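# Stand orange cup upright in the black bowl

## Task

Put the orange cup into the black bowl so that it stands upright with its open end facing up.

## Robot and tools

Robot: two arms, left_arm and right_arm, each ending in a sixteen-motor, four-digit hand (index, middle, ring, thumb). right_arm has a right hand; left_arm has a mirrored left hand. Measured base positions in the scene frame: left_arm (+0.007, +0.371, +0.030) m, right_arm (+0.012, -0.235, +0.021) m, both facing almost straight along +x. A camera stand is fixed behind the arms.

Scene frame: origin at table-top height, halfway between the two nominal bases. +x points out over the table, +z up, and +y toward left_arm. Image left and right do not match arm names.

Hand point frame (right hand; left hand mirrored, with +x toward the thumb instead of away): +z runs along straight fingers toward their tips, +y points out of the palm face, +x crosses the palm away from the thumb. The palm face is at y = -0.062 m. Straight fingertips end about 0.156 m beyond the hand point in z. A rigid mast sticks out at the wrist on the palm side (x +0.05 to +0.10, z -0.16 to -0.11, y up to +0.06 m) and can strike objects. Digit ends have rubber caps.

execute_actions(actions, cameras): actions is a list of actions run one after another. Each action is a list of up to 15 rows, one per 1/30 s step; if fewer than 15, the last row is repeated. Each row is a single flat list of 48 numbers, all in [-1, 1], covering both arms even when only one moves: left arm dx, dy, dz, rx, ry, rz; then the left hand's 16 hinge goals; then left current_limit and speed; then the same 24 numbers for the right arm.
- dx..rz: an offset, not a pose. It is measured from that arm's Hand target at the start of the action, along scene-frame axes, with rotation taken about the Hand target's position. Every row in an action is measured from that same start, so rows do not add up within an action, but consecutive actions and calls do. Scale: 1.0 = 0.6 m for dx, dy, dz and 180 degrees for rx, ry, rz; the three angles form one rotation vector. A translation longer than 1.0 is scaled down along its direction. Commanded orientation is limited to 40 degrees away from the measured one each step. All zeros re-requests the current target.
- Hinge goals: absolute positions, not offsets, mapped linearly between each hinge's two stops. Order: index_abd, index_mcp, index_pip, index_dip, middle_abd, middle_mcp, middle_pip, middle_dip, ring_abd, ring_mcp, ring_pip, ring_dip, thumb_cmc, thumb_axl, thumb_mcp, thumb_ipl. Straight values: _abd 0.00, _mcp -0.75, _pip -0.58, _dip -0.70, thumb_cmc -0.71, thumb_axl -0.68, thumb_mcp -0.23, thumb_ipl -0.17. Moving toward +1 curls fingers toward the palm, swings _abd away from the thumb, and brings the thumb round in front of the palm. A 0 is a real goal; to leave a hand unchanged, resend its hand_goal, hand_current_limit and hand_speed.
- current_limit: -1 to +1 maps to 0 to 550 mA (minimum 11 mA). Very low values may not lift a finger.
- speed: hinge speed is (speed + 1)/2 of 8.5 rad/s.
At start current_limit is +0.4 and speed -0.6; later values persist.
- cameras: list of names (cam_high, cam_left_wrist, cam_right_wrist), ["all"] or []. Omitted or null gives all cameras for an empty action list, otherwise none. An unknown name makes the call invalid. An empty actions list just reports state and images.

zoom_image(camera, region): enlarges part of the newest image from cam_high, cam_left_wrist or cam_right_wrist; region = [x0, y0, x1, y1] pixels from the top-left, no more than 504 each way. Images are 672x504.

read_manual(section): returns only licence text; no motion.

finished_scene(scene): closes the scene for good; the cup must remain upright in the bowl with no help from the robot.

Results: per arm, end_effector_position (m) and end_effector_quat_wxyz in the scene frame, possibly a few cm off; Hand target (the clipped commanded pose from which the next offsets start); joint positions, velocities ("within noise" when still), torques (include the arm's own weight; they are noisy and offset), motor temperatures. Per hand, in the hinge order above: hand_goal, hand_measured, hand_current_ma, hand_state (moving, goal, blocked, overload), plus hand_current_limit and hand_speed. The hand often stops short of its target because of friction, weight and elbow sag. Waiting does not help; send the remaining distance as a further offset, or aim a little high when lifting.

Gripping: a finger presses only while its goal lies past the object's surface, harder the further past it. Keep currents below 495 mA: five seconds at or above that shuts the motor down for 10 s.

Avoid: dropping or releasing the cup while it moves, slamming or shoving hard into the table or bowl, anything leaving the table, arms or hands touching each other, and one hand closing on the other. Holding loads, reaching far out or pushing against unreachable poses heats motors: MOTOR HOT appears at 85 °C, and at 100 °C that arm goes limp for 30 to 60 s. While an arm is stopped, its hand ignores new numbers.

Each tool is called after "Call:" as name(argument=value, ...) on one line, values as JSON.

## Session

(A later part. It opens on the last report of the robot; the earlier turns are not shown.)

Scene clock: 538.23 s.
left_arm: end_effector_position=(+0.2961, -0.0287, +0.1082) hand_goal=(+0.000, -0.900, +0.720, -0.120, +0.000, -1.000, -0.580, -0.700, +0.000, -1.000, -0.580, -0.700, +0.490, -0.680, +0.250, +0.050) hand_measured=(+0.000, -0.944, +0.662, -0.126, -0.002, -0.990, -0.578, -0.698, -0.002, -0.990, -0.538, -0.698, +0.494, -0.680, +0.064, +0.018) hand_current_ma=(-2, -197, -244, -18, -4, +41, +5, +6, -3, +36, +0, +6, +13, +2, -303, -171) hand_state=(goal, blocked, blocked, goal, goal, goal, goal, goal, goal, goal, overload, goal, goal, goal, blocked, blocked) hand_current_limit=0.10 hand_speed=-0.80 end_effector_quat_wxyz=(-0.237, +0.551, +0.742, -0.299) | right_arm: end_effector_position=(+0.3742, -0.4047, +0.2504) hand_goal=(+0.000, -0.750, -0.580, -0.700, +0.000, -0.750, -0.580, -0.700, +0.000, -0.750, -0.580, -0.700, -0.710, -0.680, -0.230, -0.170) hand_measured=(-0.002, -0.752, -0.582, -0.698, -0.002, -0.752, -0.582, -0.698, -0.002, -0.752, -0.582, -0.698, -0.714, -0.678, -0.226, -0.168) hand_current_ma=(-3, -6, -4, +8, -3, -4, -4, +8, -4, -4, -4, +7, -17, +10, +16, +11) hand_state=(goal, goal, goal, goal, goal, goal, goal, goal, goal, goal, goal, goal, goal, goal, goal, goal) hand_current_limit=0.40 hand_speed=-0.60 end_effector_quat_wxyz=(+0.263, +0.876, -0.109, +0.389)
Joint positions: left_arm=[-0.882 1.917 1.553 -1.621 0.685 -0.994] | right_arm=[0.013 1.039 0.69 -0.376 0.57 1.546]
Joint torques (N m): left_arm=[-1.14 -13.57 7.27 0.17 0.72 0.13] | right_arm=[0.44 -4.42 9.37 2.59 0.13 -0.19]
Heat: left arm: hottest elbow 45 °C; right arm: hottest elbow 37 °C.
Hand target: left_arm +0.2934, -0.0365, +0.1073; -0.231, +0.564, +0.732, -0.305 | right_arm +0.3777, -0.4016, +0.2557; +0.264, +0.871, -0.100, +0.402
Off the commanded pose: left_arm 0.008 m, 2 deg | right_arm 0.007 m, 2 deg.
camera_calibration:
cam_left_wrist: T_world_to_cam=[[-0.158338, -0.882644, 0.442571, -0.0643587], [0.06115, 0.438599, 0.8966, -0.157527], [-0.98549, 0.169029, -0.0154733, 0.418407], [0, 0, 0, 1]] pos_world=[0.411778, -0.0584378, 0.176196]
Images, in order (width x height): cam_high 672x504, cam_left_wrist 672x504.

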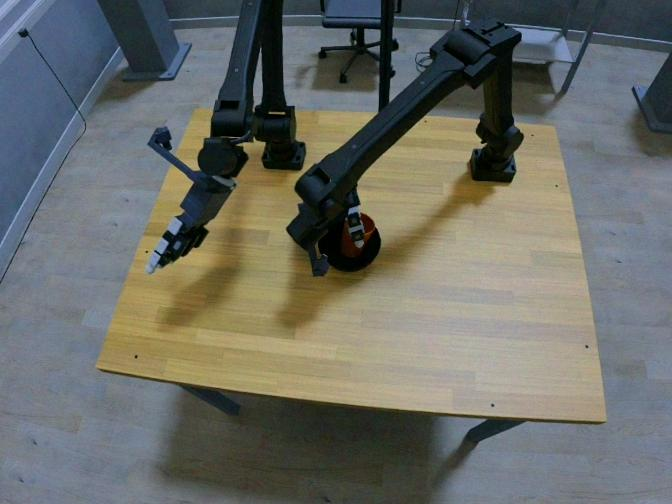

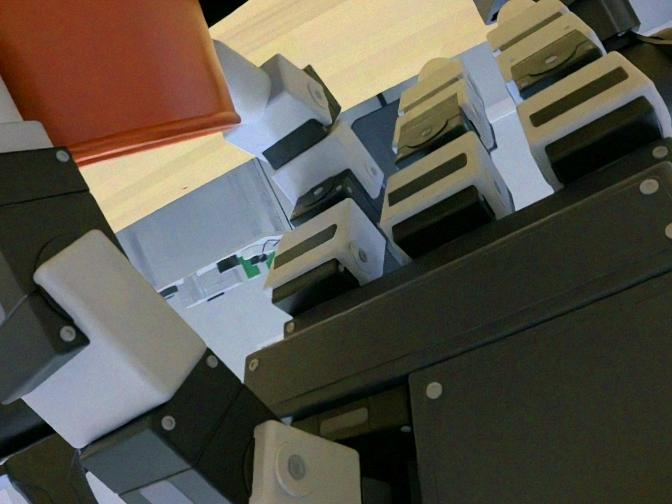

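Call:
execute_actions(actions=[[[0,-0.02,-0.017,0,0,0,0,-0.9,0.72,-0.12,0,-1,-0.58,-0.7,0,-1,-0.58,-0.7,0.49,-0.68,0.25,0.05,0.1,-0.8,0,0,0,0,0,0,0,-0.75,-0.58,-0.7,0,-0.75,-0.58,-0.7,0,-0.75,-0.58,-0.7,-0.71,-0.68,-0.23,-0.17,0.4,-0.6]]], cameras=["cam_high","cam_left_wrist"])

Call:
zoom_image(camera="cam_high", region=[300, 180, 420, 290])

Scene clock: 559.43 s.
left_arm: end_effector_position=(+0.2941, -0.0378, +0.1060) hand_goal=(+0.000, -0.900, +0.720, -0.120, +0.000, -1.000, -0.580, -0.700, +0.000, -1.000, -0.580, -0.700, +0.490, -0.680, +0.250, +0.050) hand_measured=(+0.000, -0.944, +0.666, -0.124, -0.002, -0.990, -0.578, -0.698, -0.002, -0.990, -0.538, -0.698, +0.496, -0.680, +0.064, +0.018) hand_current_ma=(-2, -197, -224, -11, -4, +41, +5, +6, -3, +36, +0, +6, +17, +2, -303, -171) hand_state=(goal, blocked, blocked, goal, goal, goal, goal, goal, goal, goal, overload, goal, goal, goal, blocked, blocked) hand_current_limit=0.10 hand_speed=-0.80 end_effector_quat_wxyz=(-0.228, +0.560, +0.737, -0.302) | right_arm: end_effector_position=(+0.3742, -0.4047, +0.2504) hand_goal=(+0.000, -0.750, -0.580, -0.700, +0.000, -0.750, -0.580, -0.700, +0.000, -0.750, -0.580, -0.700, -0.710, -0.680, -0.230, -0.170) hand_measured=(-0.002, -0.752, -0.582, -0.698, -0.002, -0.752, -0.582, -0.698, -0.002, -0.752, -0.582, -0.698, -0.714, -0.678, -0.226, -0.168) hand_current_ma=(-3, -6, -4, +8, -3, -4, -4, +8, -4, -4, -4, +7, -17, +10, +16, +11) hand_state=(goal, goal, goal, goal, goal, goal, goal, goal, goal, goal, goal, goal, goal, goal, goal, goal) hand_current_limit=0.40 hand_speed=-0.60 end_effector_quat_wxyz=(+0.263, +0.876, -0.109, +0.389)
Joint positions: left_arm=[-0.895 1.918 1.553 -1.597 0.69 -0.994] | right_arm=[0.013 1.039 0.69 -0.376 0.57 1.546]
Joint torques (N m): left_arm=[-1.26 -11.63 8.94 0.16 0.77 -0.05] | right_arm=[0.38 -4.37 9.36 2.58 0.13 -0.2]
Heat: left arm: hottest elbow 42 °C; right arm: hottest elbow 37 °C.
Hand target: left_arm +0.2934, -0.0485, +0.0971; -0.231, +0.564, +0.732, -0.305 | right_arm +0.3777, -0.4016, +0.2557; +0.264, +0.871, -0.100, +0.402
Off the commanded pose: left_arm 0.014 m, 1 deg | right_arm 0.007 m, 2 deg.
camera_calibration:
cam_left_wrist: T_world_to_cam=[[-0.173886, -0.871512, 0.45851, -0.0683255], [0.0555163, 0.456187, 0.888151, -0.148127], [-0.9832, 0.179892, -0.0309416, 0.419388], [0, 0, 0, 1]] pos_world=[0.408685, -0.0674176, 0.175863]
Images, in order (width x height): cam_high 672x504, cam_left_wrist 672x504.

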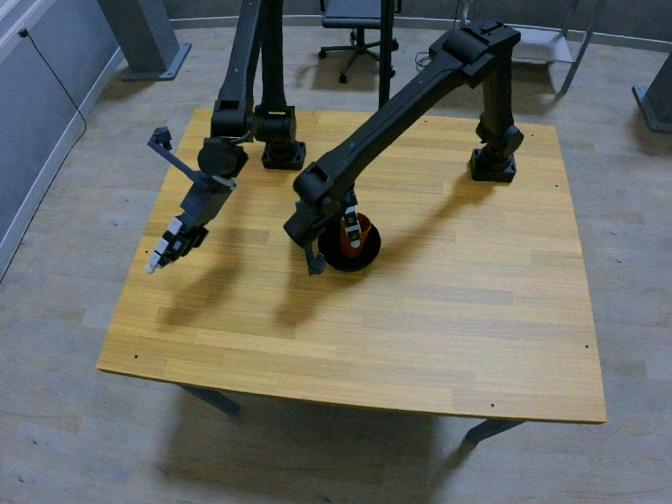

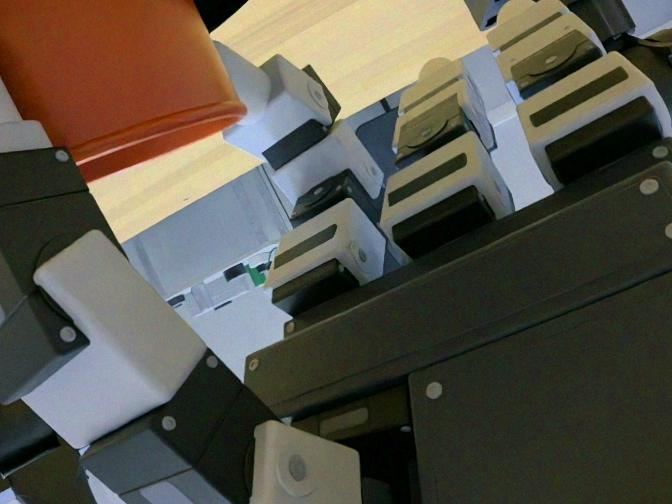

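Scaled by 4.200.

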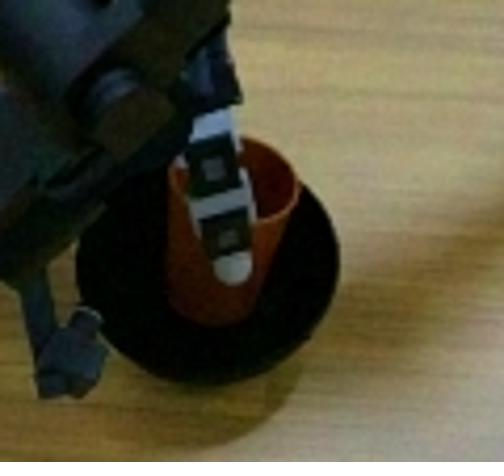

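Call:
execute_actions(actions=[[[0,-0.008,-0.008,0,0,0,0,-0.97,0.6,-0.16,0,-1,-0.58,-0.7,0,-1,-0.58,-0.7,0.49,-0.68,0.02,0,0.1,-0.93,0,0,0,0,0,0,0,-0.75,-0.58,-0.7,0,-0.75,-0.58,-0.7,0,-0.75,-0.58,-0.7,-0.71,-0.68,-0.23,-0.17,0.4,-0.6]],[[0,0,0,0,0,0,0,-1,0.48,-0.3,0,-1,-0.58,-0.7,0,-1,-0.58,-0.7,0.49,-0.68,-0.1,-0.08,0.1,-0.88,0,0,0,0,0,0,0,-0.75,-0.58,-0.7,0,-0.75,-0.58,-0.7,0,-0.75,-0.58,-0.7,-0.71,-0.68,-0.23,-0.17,0.4,-0.6]],[[0,0,0,0,0,0,0,-1,0.48,-0.3,0,-1,-0.58,-0.7,0,-1,-0.58,-0.7,0.49,-0.68,-0.1,-0.08,0.1,-0.88,0,0,0,0,0,0,0,-0.75,-0.58,-0.7,0,-0.75,-0.58,-0.7,0,-0.75,-0.58,-0.7,-0.71,-0.68,-0.23,-0.17,0.4,-0.6]]], cameras=["cam_high","cam_left_wrist"])

Call:
zoom_image(camera="cam_high", region=[300, 180, 420, 290])

Scene clock: 580.07 s.
left_arm: end_effector_position=(+0.2915, -0.0409, +0.0893) hand_goal=(+0.000, -1.000, +0.480, -0.300, +0.000, -1.000, -0.580, -0.700, +0.000, -1.000, -0.580, -0.700, +0.490, -0.680, -0.100, -0.080) hand_measured=(+0.000, -0.962, +0.540, -0.262, -0.002, -0.990, -0.578, -0.698, -0.002, -0.990, -0.538, -0.698, +0.492, -0.680, -0.040, -0.060) hand_current_ma=(-2, +166, +257, +158, -3, +41, +5, +6, -3, +37, +0, +6, +6, +2, +302, +106) hand_state=(goal, blocked, blocked, blocked, goal, goal, goal, goal, goal, goal, overload, goal, goal, goal, blocked, blocked) hand_current_limit=0.10 hand_speed=-0.88 end_effector_quat_wxyz=(-0.239, +0.556, +0.736, -0.302) | right_arm: end_effector_position=(+0.3742, -0.4047, +0.2504) hand_goal=(+0.000, -0.750, -0.580, -0.700, +0.000, -0.750, -0.580, -0.700, +0.000, -0.750, -0.580, -0.700, -0.710, -0.680, -0.230, -0.170) hand_measured=(-0.002, -0.752, -0.582, -0.698, -0.002, -0.752, -0.582, -0.698, -0.002, -0.752, -0.582, -0.698, -0.714, -0.678, -0.226, -0.168) hand_current_ma=(-3, -6, -4, +8, -3, -4, -4, +8, -4, -4, -4, +7, -17, +10, +16, +11) hand_state=(goal, goal, goal, goal, goal, goal, goal, goal, goal, goal, goal, goal, goal, goal, goal, goal) hand_current_limit=0.40 hand_speed=-0.60 end_effector_quat_wxyz=(+0.263, +0.876, -0.109, +0.389)
Joint positions: left_arm=[-0.901 1.951 1.553 -1.584 0.696 -0.996] | right_arm=[0.013 1.039 0.69 -0.376 0.57 1.546]
Joint torques (N m): left_arm=[-1.2 -13.39 9.47 0.01 0.6 -0.11] | right_arm=[0.44 -4.42 9.39 2.58 0.13 -0.19]
Heat: left arm: hottest elbow 42 °C; right arm: hottest elbow 37 °C.
Hand target: left_arm +0.2935, -0.0532, +0.0922; -0.231, +0.564, +0.732, -0.305 | right_arm +0.3777, -0.4016, +0.2557; +0.264, +0.871, -0.100, +0.402
Off the commanded pose: left_arm 0.013 m, 1 deg | right_arm 0.007 m, 2 deg.
camera_calibration:
cam_left_wrist: T_world_to_cam=[[-0.167504, -0.877326, 0.449713, -0.0652295], [0.0728763, 0.443891, 0.893112, -0.137871], [-0.983174, 0.182373, -0.0104171, 0.415061], [0, 0, 0, 1]] pos_world=[0.407198, -0.0717239, 0.156792]
Images, in order (width x height): cam_high 672x504, cam_left_wrist 672x504.

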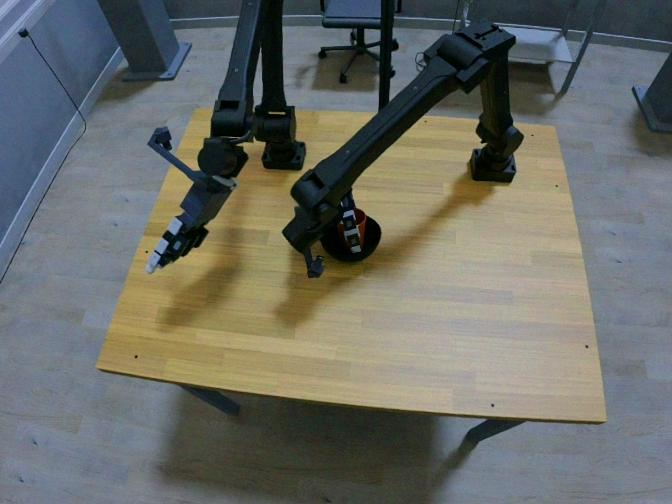

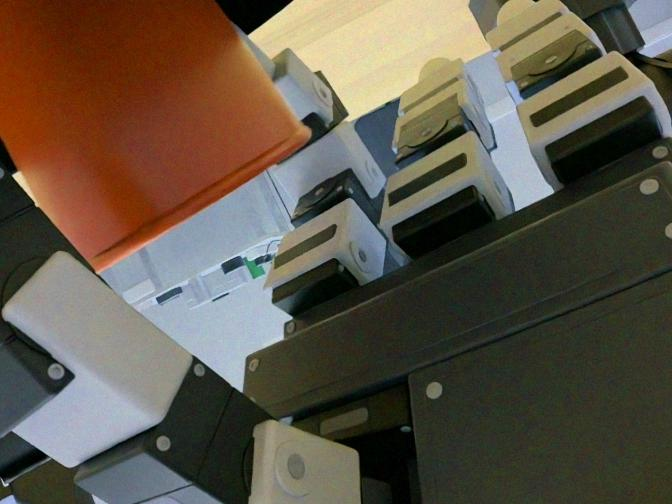

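Scaled by 4.200.

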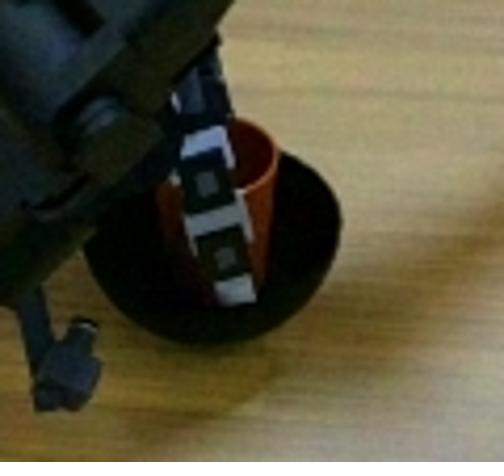

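Call:
execute_actions(actions=[[[0,0.012,0.02,0,0,0,0,-0.97,0.56,-0.24,0,-1,-0.58,-0.7,0,-1,-0.58,-0.7,0.49,-0.68,-0.02,-0.05,0.1,-0.8,0,0,0,0,0,0,0,-0.75,-0.58,-0.7,0,-0.75,-0.58,-0.7,0,-0.75,-0.58,-0.7,-0.71,-0.68,-0.23,-0.17,0.4,-0.6]],[[0,0,0.035,0,0,0,0,-0.97,0.56,-0.24,0,-1,-0.58,-0.7,0,-1,-0.58,-0.7,0.49,-0.68,-0.02,-0.05,0.1,-0.8,0,0,0,0,0,0,0,-0.75,-0.58,-0.7,0,-0.75,-0.58,-0.7,0,-0.75,-0.58,-0.7,-0.71,-0.68,-0.23,-0.17,0.4,-0.6]]], cameras=["cam_high","cam_left_wrist"])

Call:
zoom_image(camera="cam_high", region=[300, 180, 420, 290])

Scene clock: 599.43 s.
left_arm: end_effector_position=(+0.2864, -0.0343, +0.1016) hand_goal=(+0.000, -0.970, +0.560, -0.240, +0.000, -1.000, -0.580, -0.700, +0.000, -1.000, -0.580, -0.700, +0.490, -0.680, -0.020, -0.050) hand_measured=(+0.000, -0.956, +0.562, -0.238, -0.002, -0.990, -0.578, -0.698, -0.002, -0.990, -0.538, -0.698, +0.492, -0.680, -0.020, -0.050) hand_current_ma=(-1, +57, +8, +8, -3, +41, +5, +6, -3, +36, +0, +6, +7, +2, +0, +4) hand_state=(goal, goal, goal, goal, goal, goal, goal, goal, goal, goal, overload, goal, goal, goal, goal, goal) hand_current_limit=0.10 hand_speed=-0.80 end_effector_quat_wxyz=(-0.249, +0.556, +0.735, -0.299) | right_arm: end_effector_position=(+0.3742, -0.4047, +0.2504) hand_goal=(+0.000, -0.750, -0.580, -0.700, +0.000, -0.750, -0.580, -0.700, +0.000, -0.750, -0.580, -0.700, -0.710, -0.680, -0.230, -0.170) hand_measured=(-0.002, -0.752, -0.582, -0.698, -0.002, -0.752, -0.582, -0.698, -0.002, -0.752, -0.582, -0.698, -0.714, -0.678, -0.226, -0.168) hand_current_ma=(-3, -6, -4, +8, -3, -4, -4, +8, -4, -4, -4, +7, -17, +10, +16, +11) hand_state=(goal, goal, goal, goal, goal, goal, goal, goal, goal, goal, goal, goal, goal, goal, goal, goal) hand_current_limit=0.40 hand_speed=-0.60 end_effector_quat_wxyz=(+0.263, +0.876, -0.109, +0.389)
Joint positions: left_arm=[-0.901 1.934 1.555 -1.629 0.693 -0.986] | right_arm=[0.013 1.039 0.69 -0.376 0.57 1.546]
Joint torques (N m): left_arm=[-0.38 -15.09 11.34 -1.32 0.57 -0.02] | right_arm=[0.44 -4.42 9.36 2.58 0.13 -0.19]
Heat: left arm: hottest elbow 42 °C; right arm: hottest elbow 37 °C.
Hand target: left_arm +0.2935, -0.0461, +0.1254; -0.231, +0.564, +0.732, -0.305 | right_arm +0.3777, -0.4016, +0.2557; +0.264, +0.871, -0.100, +0.402
Off the commanded pose: left_arm 0.027 m, 2 deg | right_arm 0.007 m, 2 deg.
camera_calibration:
cam_left_wrist: T_world_to_cam=[[-0.168894, -0.882364, 0.439214, -0.0644385], [0.087121, 0.430507, 0.898373, -0.156406], [-0.981776, 0.189994, 0.00416239, 0.407396], [0, 0, 0, 1]] pos_world=[0.402715, -0.0669272, 0.167117]
Images, in order (width x height): cam_high 672x504, cam_left_wrist 672x504.

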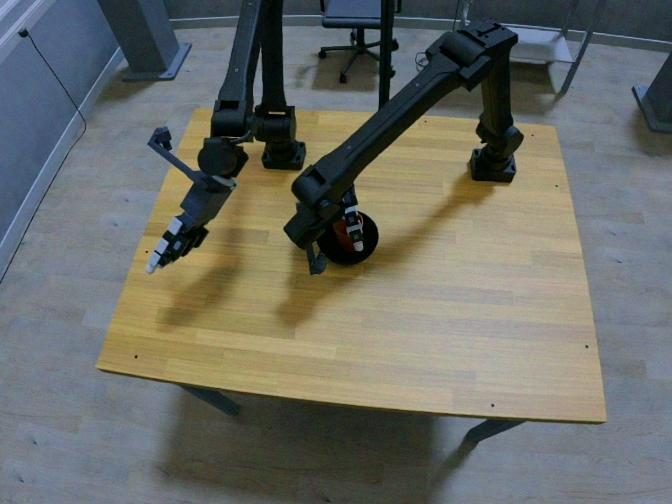

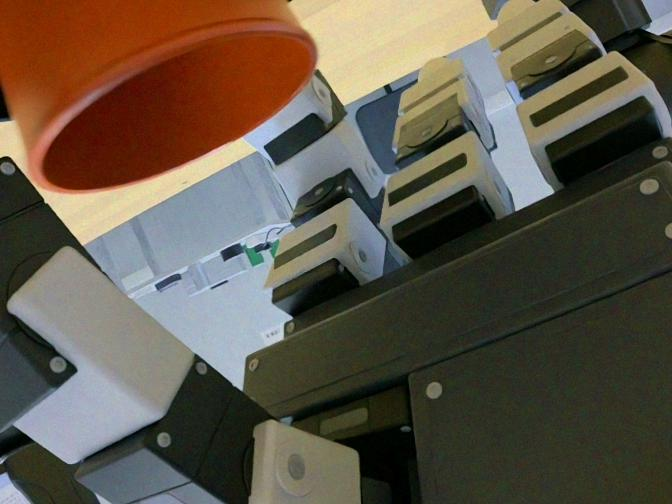

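Scaled by 4.200.

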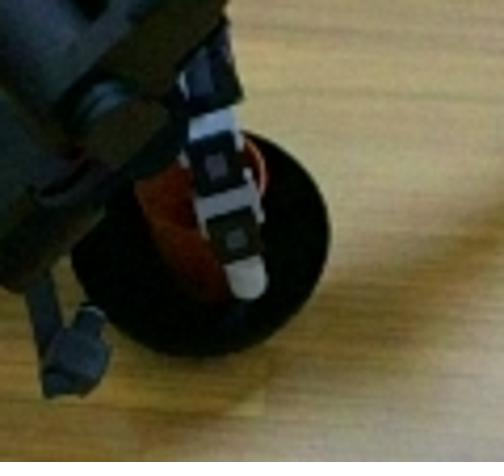

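Call:
execute_actions(actions=[[[0.02,-0.01,0.05,0,0,0,0,-0.97,0.56,-0.24,0,-1,-0.58,-0.7,0,-1,-0.58,-0.7,0.49,-0.68,-0.08,-0.05,0.1,-0.8,0,0,0,0,0,0,0,-0.75,-0.58,-0.7,0,-0.75,-0.58,-0.7,0,-0.75,-0.58,-0.7,-0.71,-0.68,-0.23,-0.17,0.4,-0.6]]], cameras=["cam_high","cam_left_wrist"])

Call:
zoom_image(camera="cam_high", region=[300, 180, 420, 290])

Scene clock: 610.53 s.
left_arm: end_effector_position=(+0.2975, -0.0460, +0.1341) hand_goal=(+0.000, -0.970, +0.560, -0.240, +0.000, -1.000, -0.580, -0.700, +0.000, -1.000, -0.580, -0.700, +0.490, -0.680, -0.080, -0.050) hand_measured=(+0.000, -0.958, +0.562, -0.238, -0.002, -0.990, -0.578, -0.698, +0.000, -0.990, -0.536, -0.698, +0.492, -0.680, -0.074, -0.050) hand_current_ma=(-1, +49, +3, +5, -3, +42, +5, +6, -2, +36, +0, +6, +7, +2, +24, +4) hand_state=(goal, goal, goal, goal, goal, goal, goal, goal, goal, goal, overload, goal, goal, goal, goal, goal) hand_current_limit=0.10 hand_speed=-0.80 end_effector_quat_wxyz=(-0.233, +0.563, +0.734, -0.300) | right_arm: end_effector_position=(+0.3742, -0.4047, +0.2504) hand_goal=(+0.000, -0.750, -0.580, -0.700, +0.000, -0.750, -0.580, -0.700, +0.000, -0.750, -0.580, -0.700, -0.710, -0.680, -0.230, -0.170) hand_measured=(-0.002, -0.752, -0.582, -0.698, -0.002, -0.752, -0.582, -0.698, -0.002, -0.752, -0.582, -0.698, -0.714, -0.678, -0.226, -0.168) hand_current_ma=(-3, -6, -4, +8, -3, -4, -4, +8, -4, -4, -4, +7, -17, +10, +16, +11) hand_state=(goal, goal, goal, goal, goal, goal, goal, goal, goal, goal, goal, goal, goal, goal, goal, goal) hand_current_limit=0.40 hand_speed=-0.60 end_effector_quat_wxyz=(+0.263, +0.876, -0.109, +0.389)
Joint positions: left_arm=[-0.901 1.922 1.635 -1.686 0.688 -0.986] | right_arm=[0.013 1.039 0.69 -0.376 0.57 1.546]
Joint torques (N m): left_arm=[0.26 -14.45 11.51 -1.22 0.54 -0.12] | right_arm=[0.38 -4.42 9.37 2.58 0.13 -0.19]
Motor temperatures (°C): left_arm=[27 33 42 28 27 26] | right_arm=[29 29 37 27 30 26]
Heat: left arm: hottest elbow 42 °C; right arm: hottest elbow 37 °C.
Hand target: left_arm +0.3055, -0.0521, +0.1552; -0.231, +0.564, +0.732, -0.305 | right_arm +0.3777, -0.4016, +0.2557; +0.264, +0.871, -0.100, +0.402
Off the commanded pose: left_arm 0.023 m, 1 deg | right_arm 0.007 m, 2 deg.
joint sent to its limit (left arm) — joint 4 (wrist pitch), lower limit. The joint targets still meet the commanded pose.
camera_calibration:
cam_left_wrist: T_world_to_cam=[[-0.182103, -0.871231, 0.455846, -0.0850811], [0.0648569, 0.451946, 0.889685, -0.172806], [-0.981138, 0.191579, -0.0257952, 0.42429], [0, 0, 0, 1]] pos_world=[0.412001, -0.0773116, 0.203471]
Images, in order (width x height): cam_high 672x504, cam_left_wrist 672x504.

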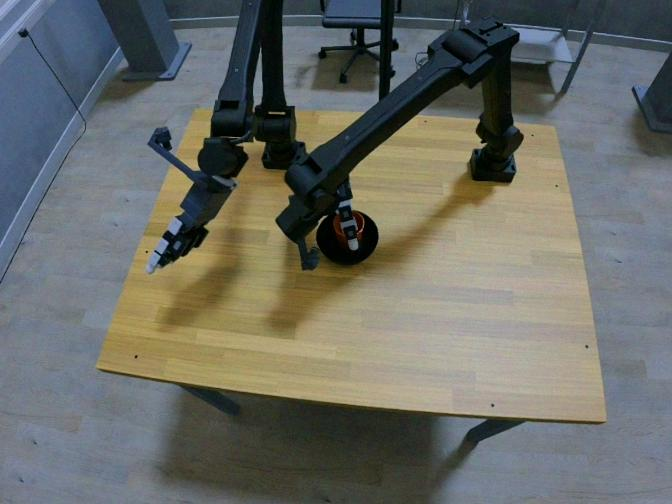

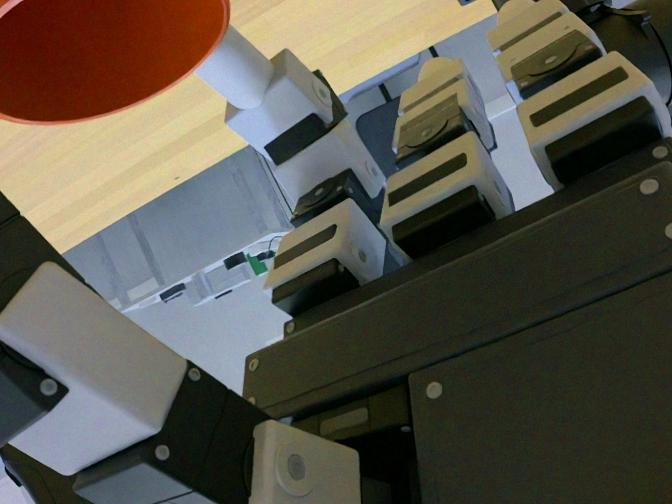

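Scaled by 4.200.

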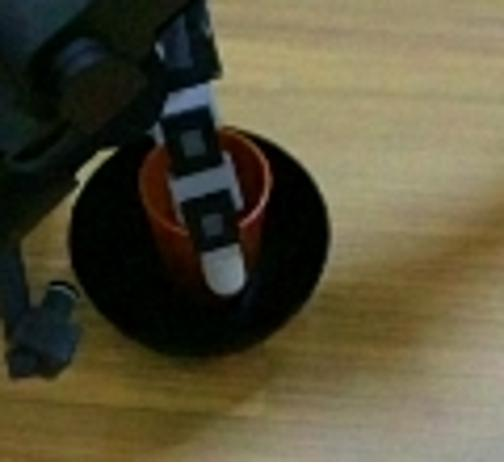

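Call:
execute_actions(actions=[[[0.01,0,0.06,0,0,0,0,-1,0.42,-0.33,0,-1,-0.58,-0.7,0,-1,-0.58,-0.7,0.49,-0.68,-0.1,-0.05,0.1,-0.8,0,0,0,0,0,0,0,-0.75,-0.58,-0.7,0,-0.75,-0.58,-0.7,0,-0.75,-0.58,-0.7,-0.71,-0.68,-0.23,-0.17,0.4,-0.6]],[[0.01,0,0.07,0,0,0,0,-1,0.42,-0.33,0,-1,-0.58,-0.7,0,-1,-0.58,-0.7,0.49,-0.68,-0.17,-0.05,0.1,-0.8,0,0,0,0,0,0,0,-0.75,-0.58,-0.7,0,-0.75,-0.58,-0.7,0,-0.75,-0.58,-0.7,-0.71,-0.68,-0.23,-0.17,0.4,-0.6]]], cameras=["cam_high","cam_left_wrist"])

Call:
zoom_image(camera="cam_high", region=[300, 180, 420, 290])

Scene clock: 633.50 s.
left_arm: end_effector_position=(+0.3081, -0.0502, +0.2122) hand_goal=(+0.000, -1.000, +0.420, -0.330, +0.000, -1.000, -0.580, -0.700, +0.000, -1.000, -0.580, -0.700, +0.490, -0.680, -0.170, -0.050) hand_measured=(+0.000, -0.986, +0.422, -0.328, -0.002, -0.990, -0.578, -0.698, +0.000, -0.990, -0.536, -0.698, +0.492, -0.680, -0.162, -0.050) hand_current_ma=(-1, +58, +9, +8, -3, +42, +5, +6, -2, +36, +0, +6, +7, +2, +32, +4) hand_state=(goal, goal, goal, goal, goal, goal, goal, goal, goal, goal, overload, goal, goal, goal, goal, goal) hand_current_limit=0.10 hand_speed=-0.80 end_effector_quat_wxyz=(-0.164, +0.563, +0.751, -0.304) | right_arm: end_effector_position=(+0.3742, -0.4047, +0.2504) hand_goal=(+0.000, -0.750, -0.580, -0.700, +0.000, -0.750, -0.580, -0.700, +0.000, -0.750, -0.580, -0.700, -0.710, -0.680, -0.230, -0.170) hand_measured=(-0.002, -0.752, -0.582, -0.698, -0.002, -0.752, -0.582, -0.698, -0.002, -0.752, -0.582, -0.698, -0.714, -0.678, -0.226, -0.168) hand_current_ma=(-3, -6, -4, +8, -3, -4, -4, +8, -4, -4, -4, +7, -17, +10, +16, +11) hand_state=(goal, goal, goal, goal, goal, goal, goal, goal, goal, goal, goal, goal, goal, goal, goal, goal) hand_current_limit=0.40 hand_speed=-0.60 end_effector_quat_wxyz=(+0.263, +0.876, -0.109, +0.389)
Joint positions: left_arm=[-0.899 1.801 1.693 -1.687 0.674 -1.074] | right_arm=[0.013 1.039 0.69 -0.376 0.57 1.546]
Joint torques (N m): left_arm=[0.97 -13.68 12.37 -0.81 0.63 -0.21] | right_arm=[0.44 -4.42 9.37 2.58 0.13 -0.19]
Heat: left arm: hottest elbow 45 °C; right arm: hottest elbow 37 °C.
Hand target: left_arm +0.3174, -0.0521, +0.2331; -0.231, +0.564, +0.732, -0.305 | right_arm +0.3777, -0.4016, +0.2557; +0.264, +0.871, -0.100, +0.402
Off the commanded pose: left_arm 0.023 m, 8 deg | right_arm 0.007 m, 2 deg.
joint sent to its limit (left arm) — joint 4 (wrist pitch), lower limit. The joint targets are off in orientation, not in position.
camera_calibration:
cam_left_wrist: T_world_to_cam=[[-0.178292, -0.848387, 0.49845, -0.131405], [-0.0571954, 0.514645, 0.855493, -0.19305], [-0.982314, 0.124018, -0.140281, 0.458759], [0, 0, 0, 1]] pos_world=[0.416176, -0.0690244, 0.295006]
Images, in order (width x height): cam_high 672x504, cam_left_wrist 672x504.

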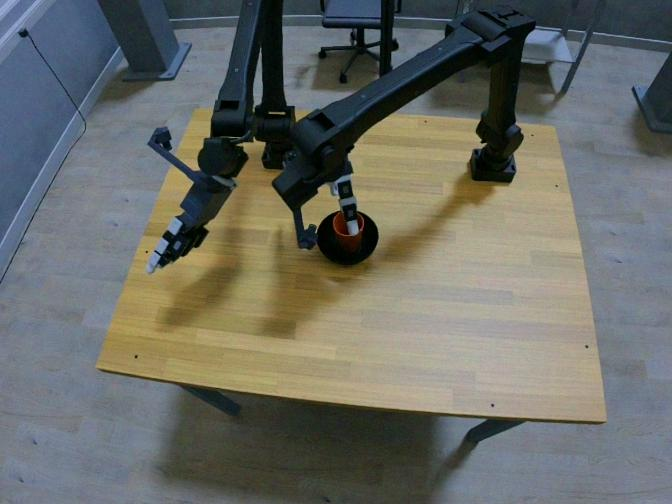

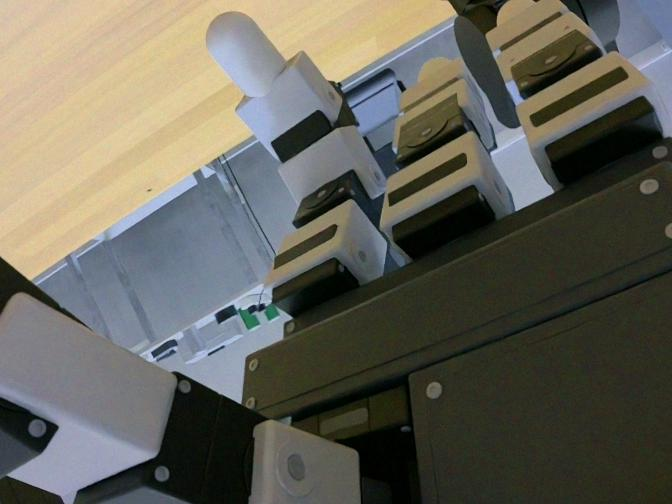

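Scaled by 4.200.

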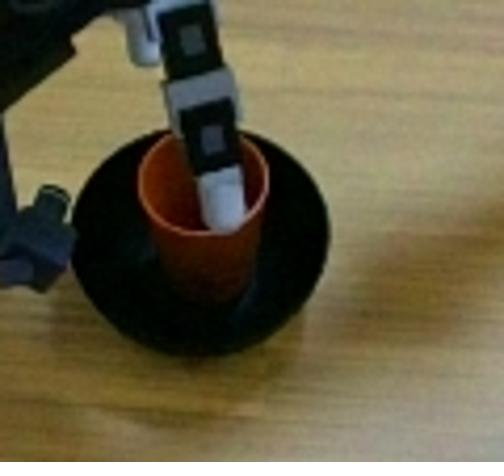

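Call:
finished_scene(scene=2)

The scene is finished: the task was done.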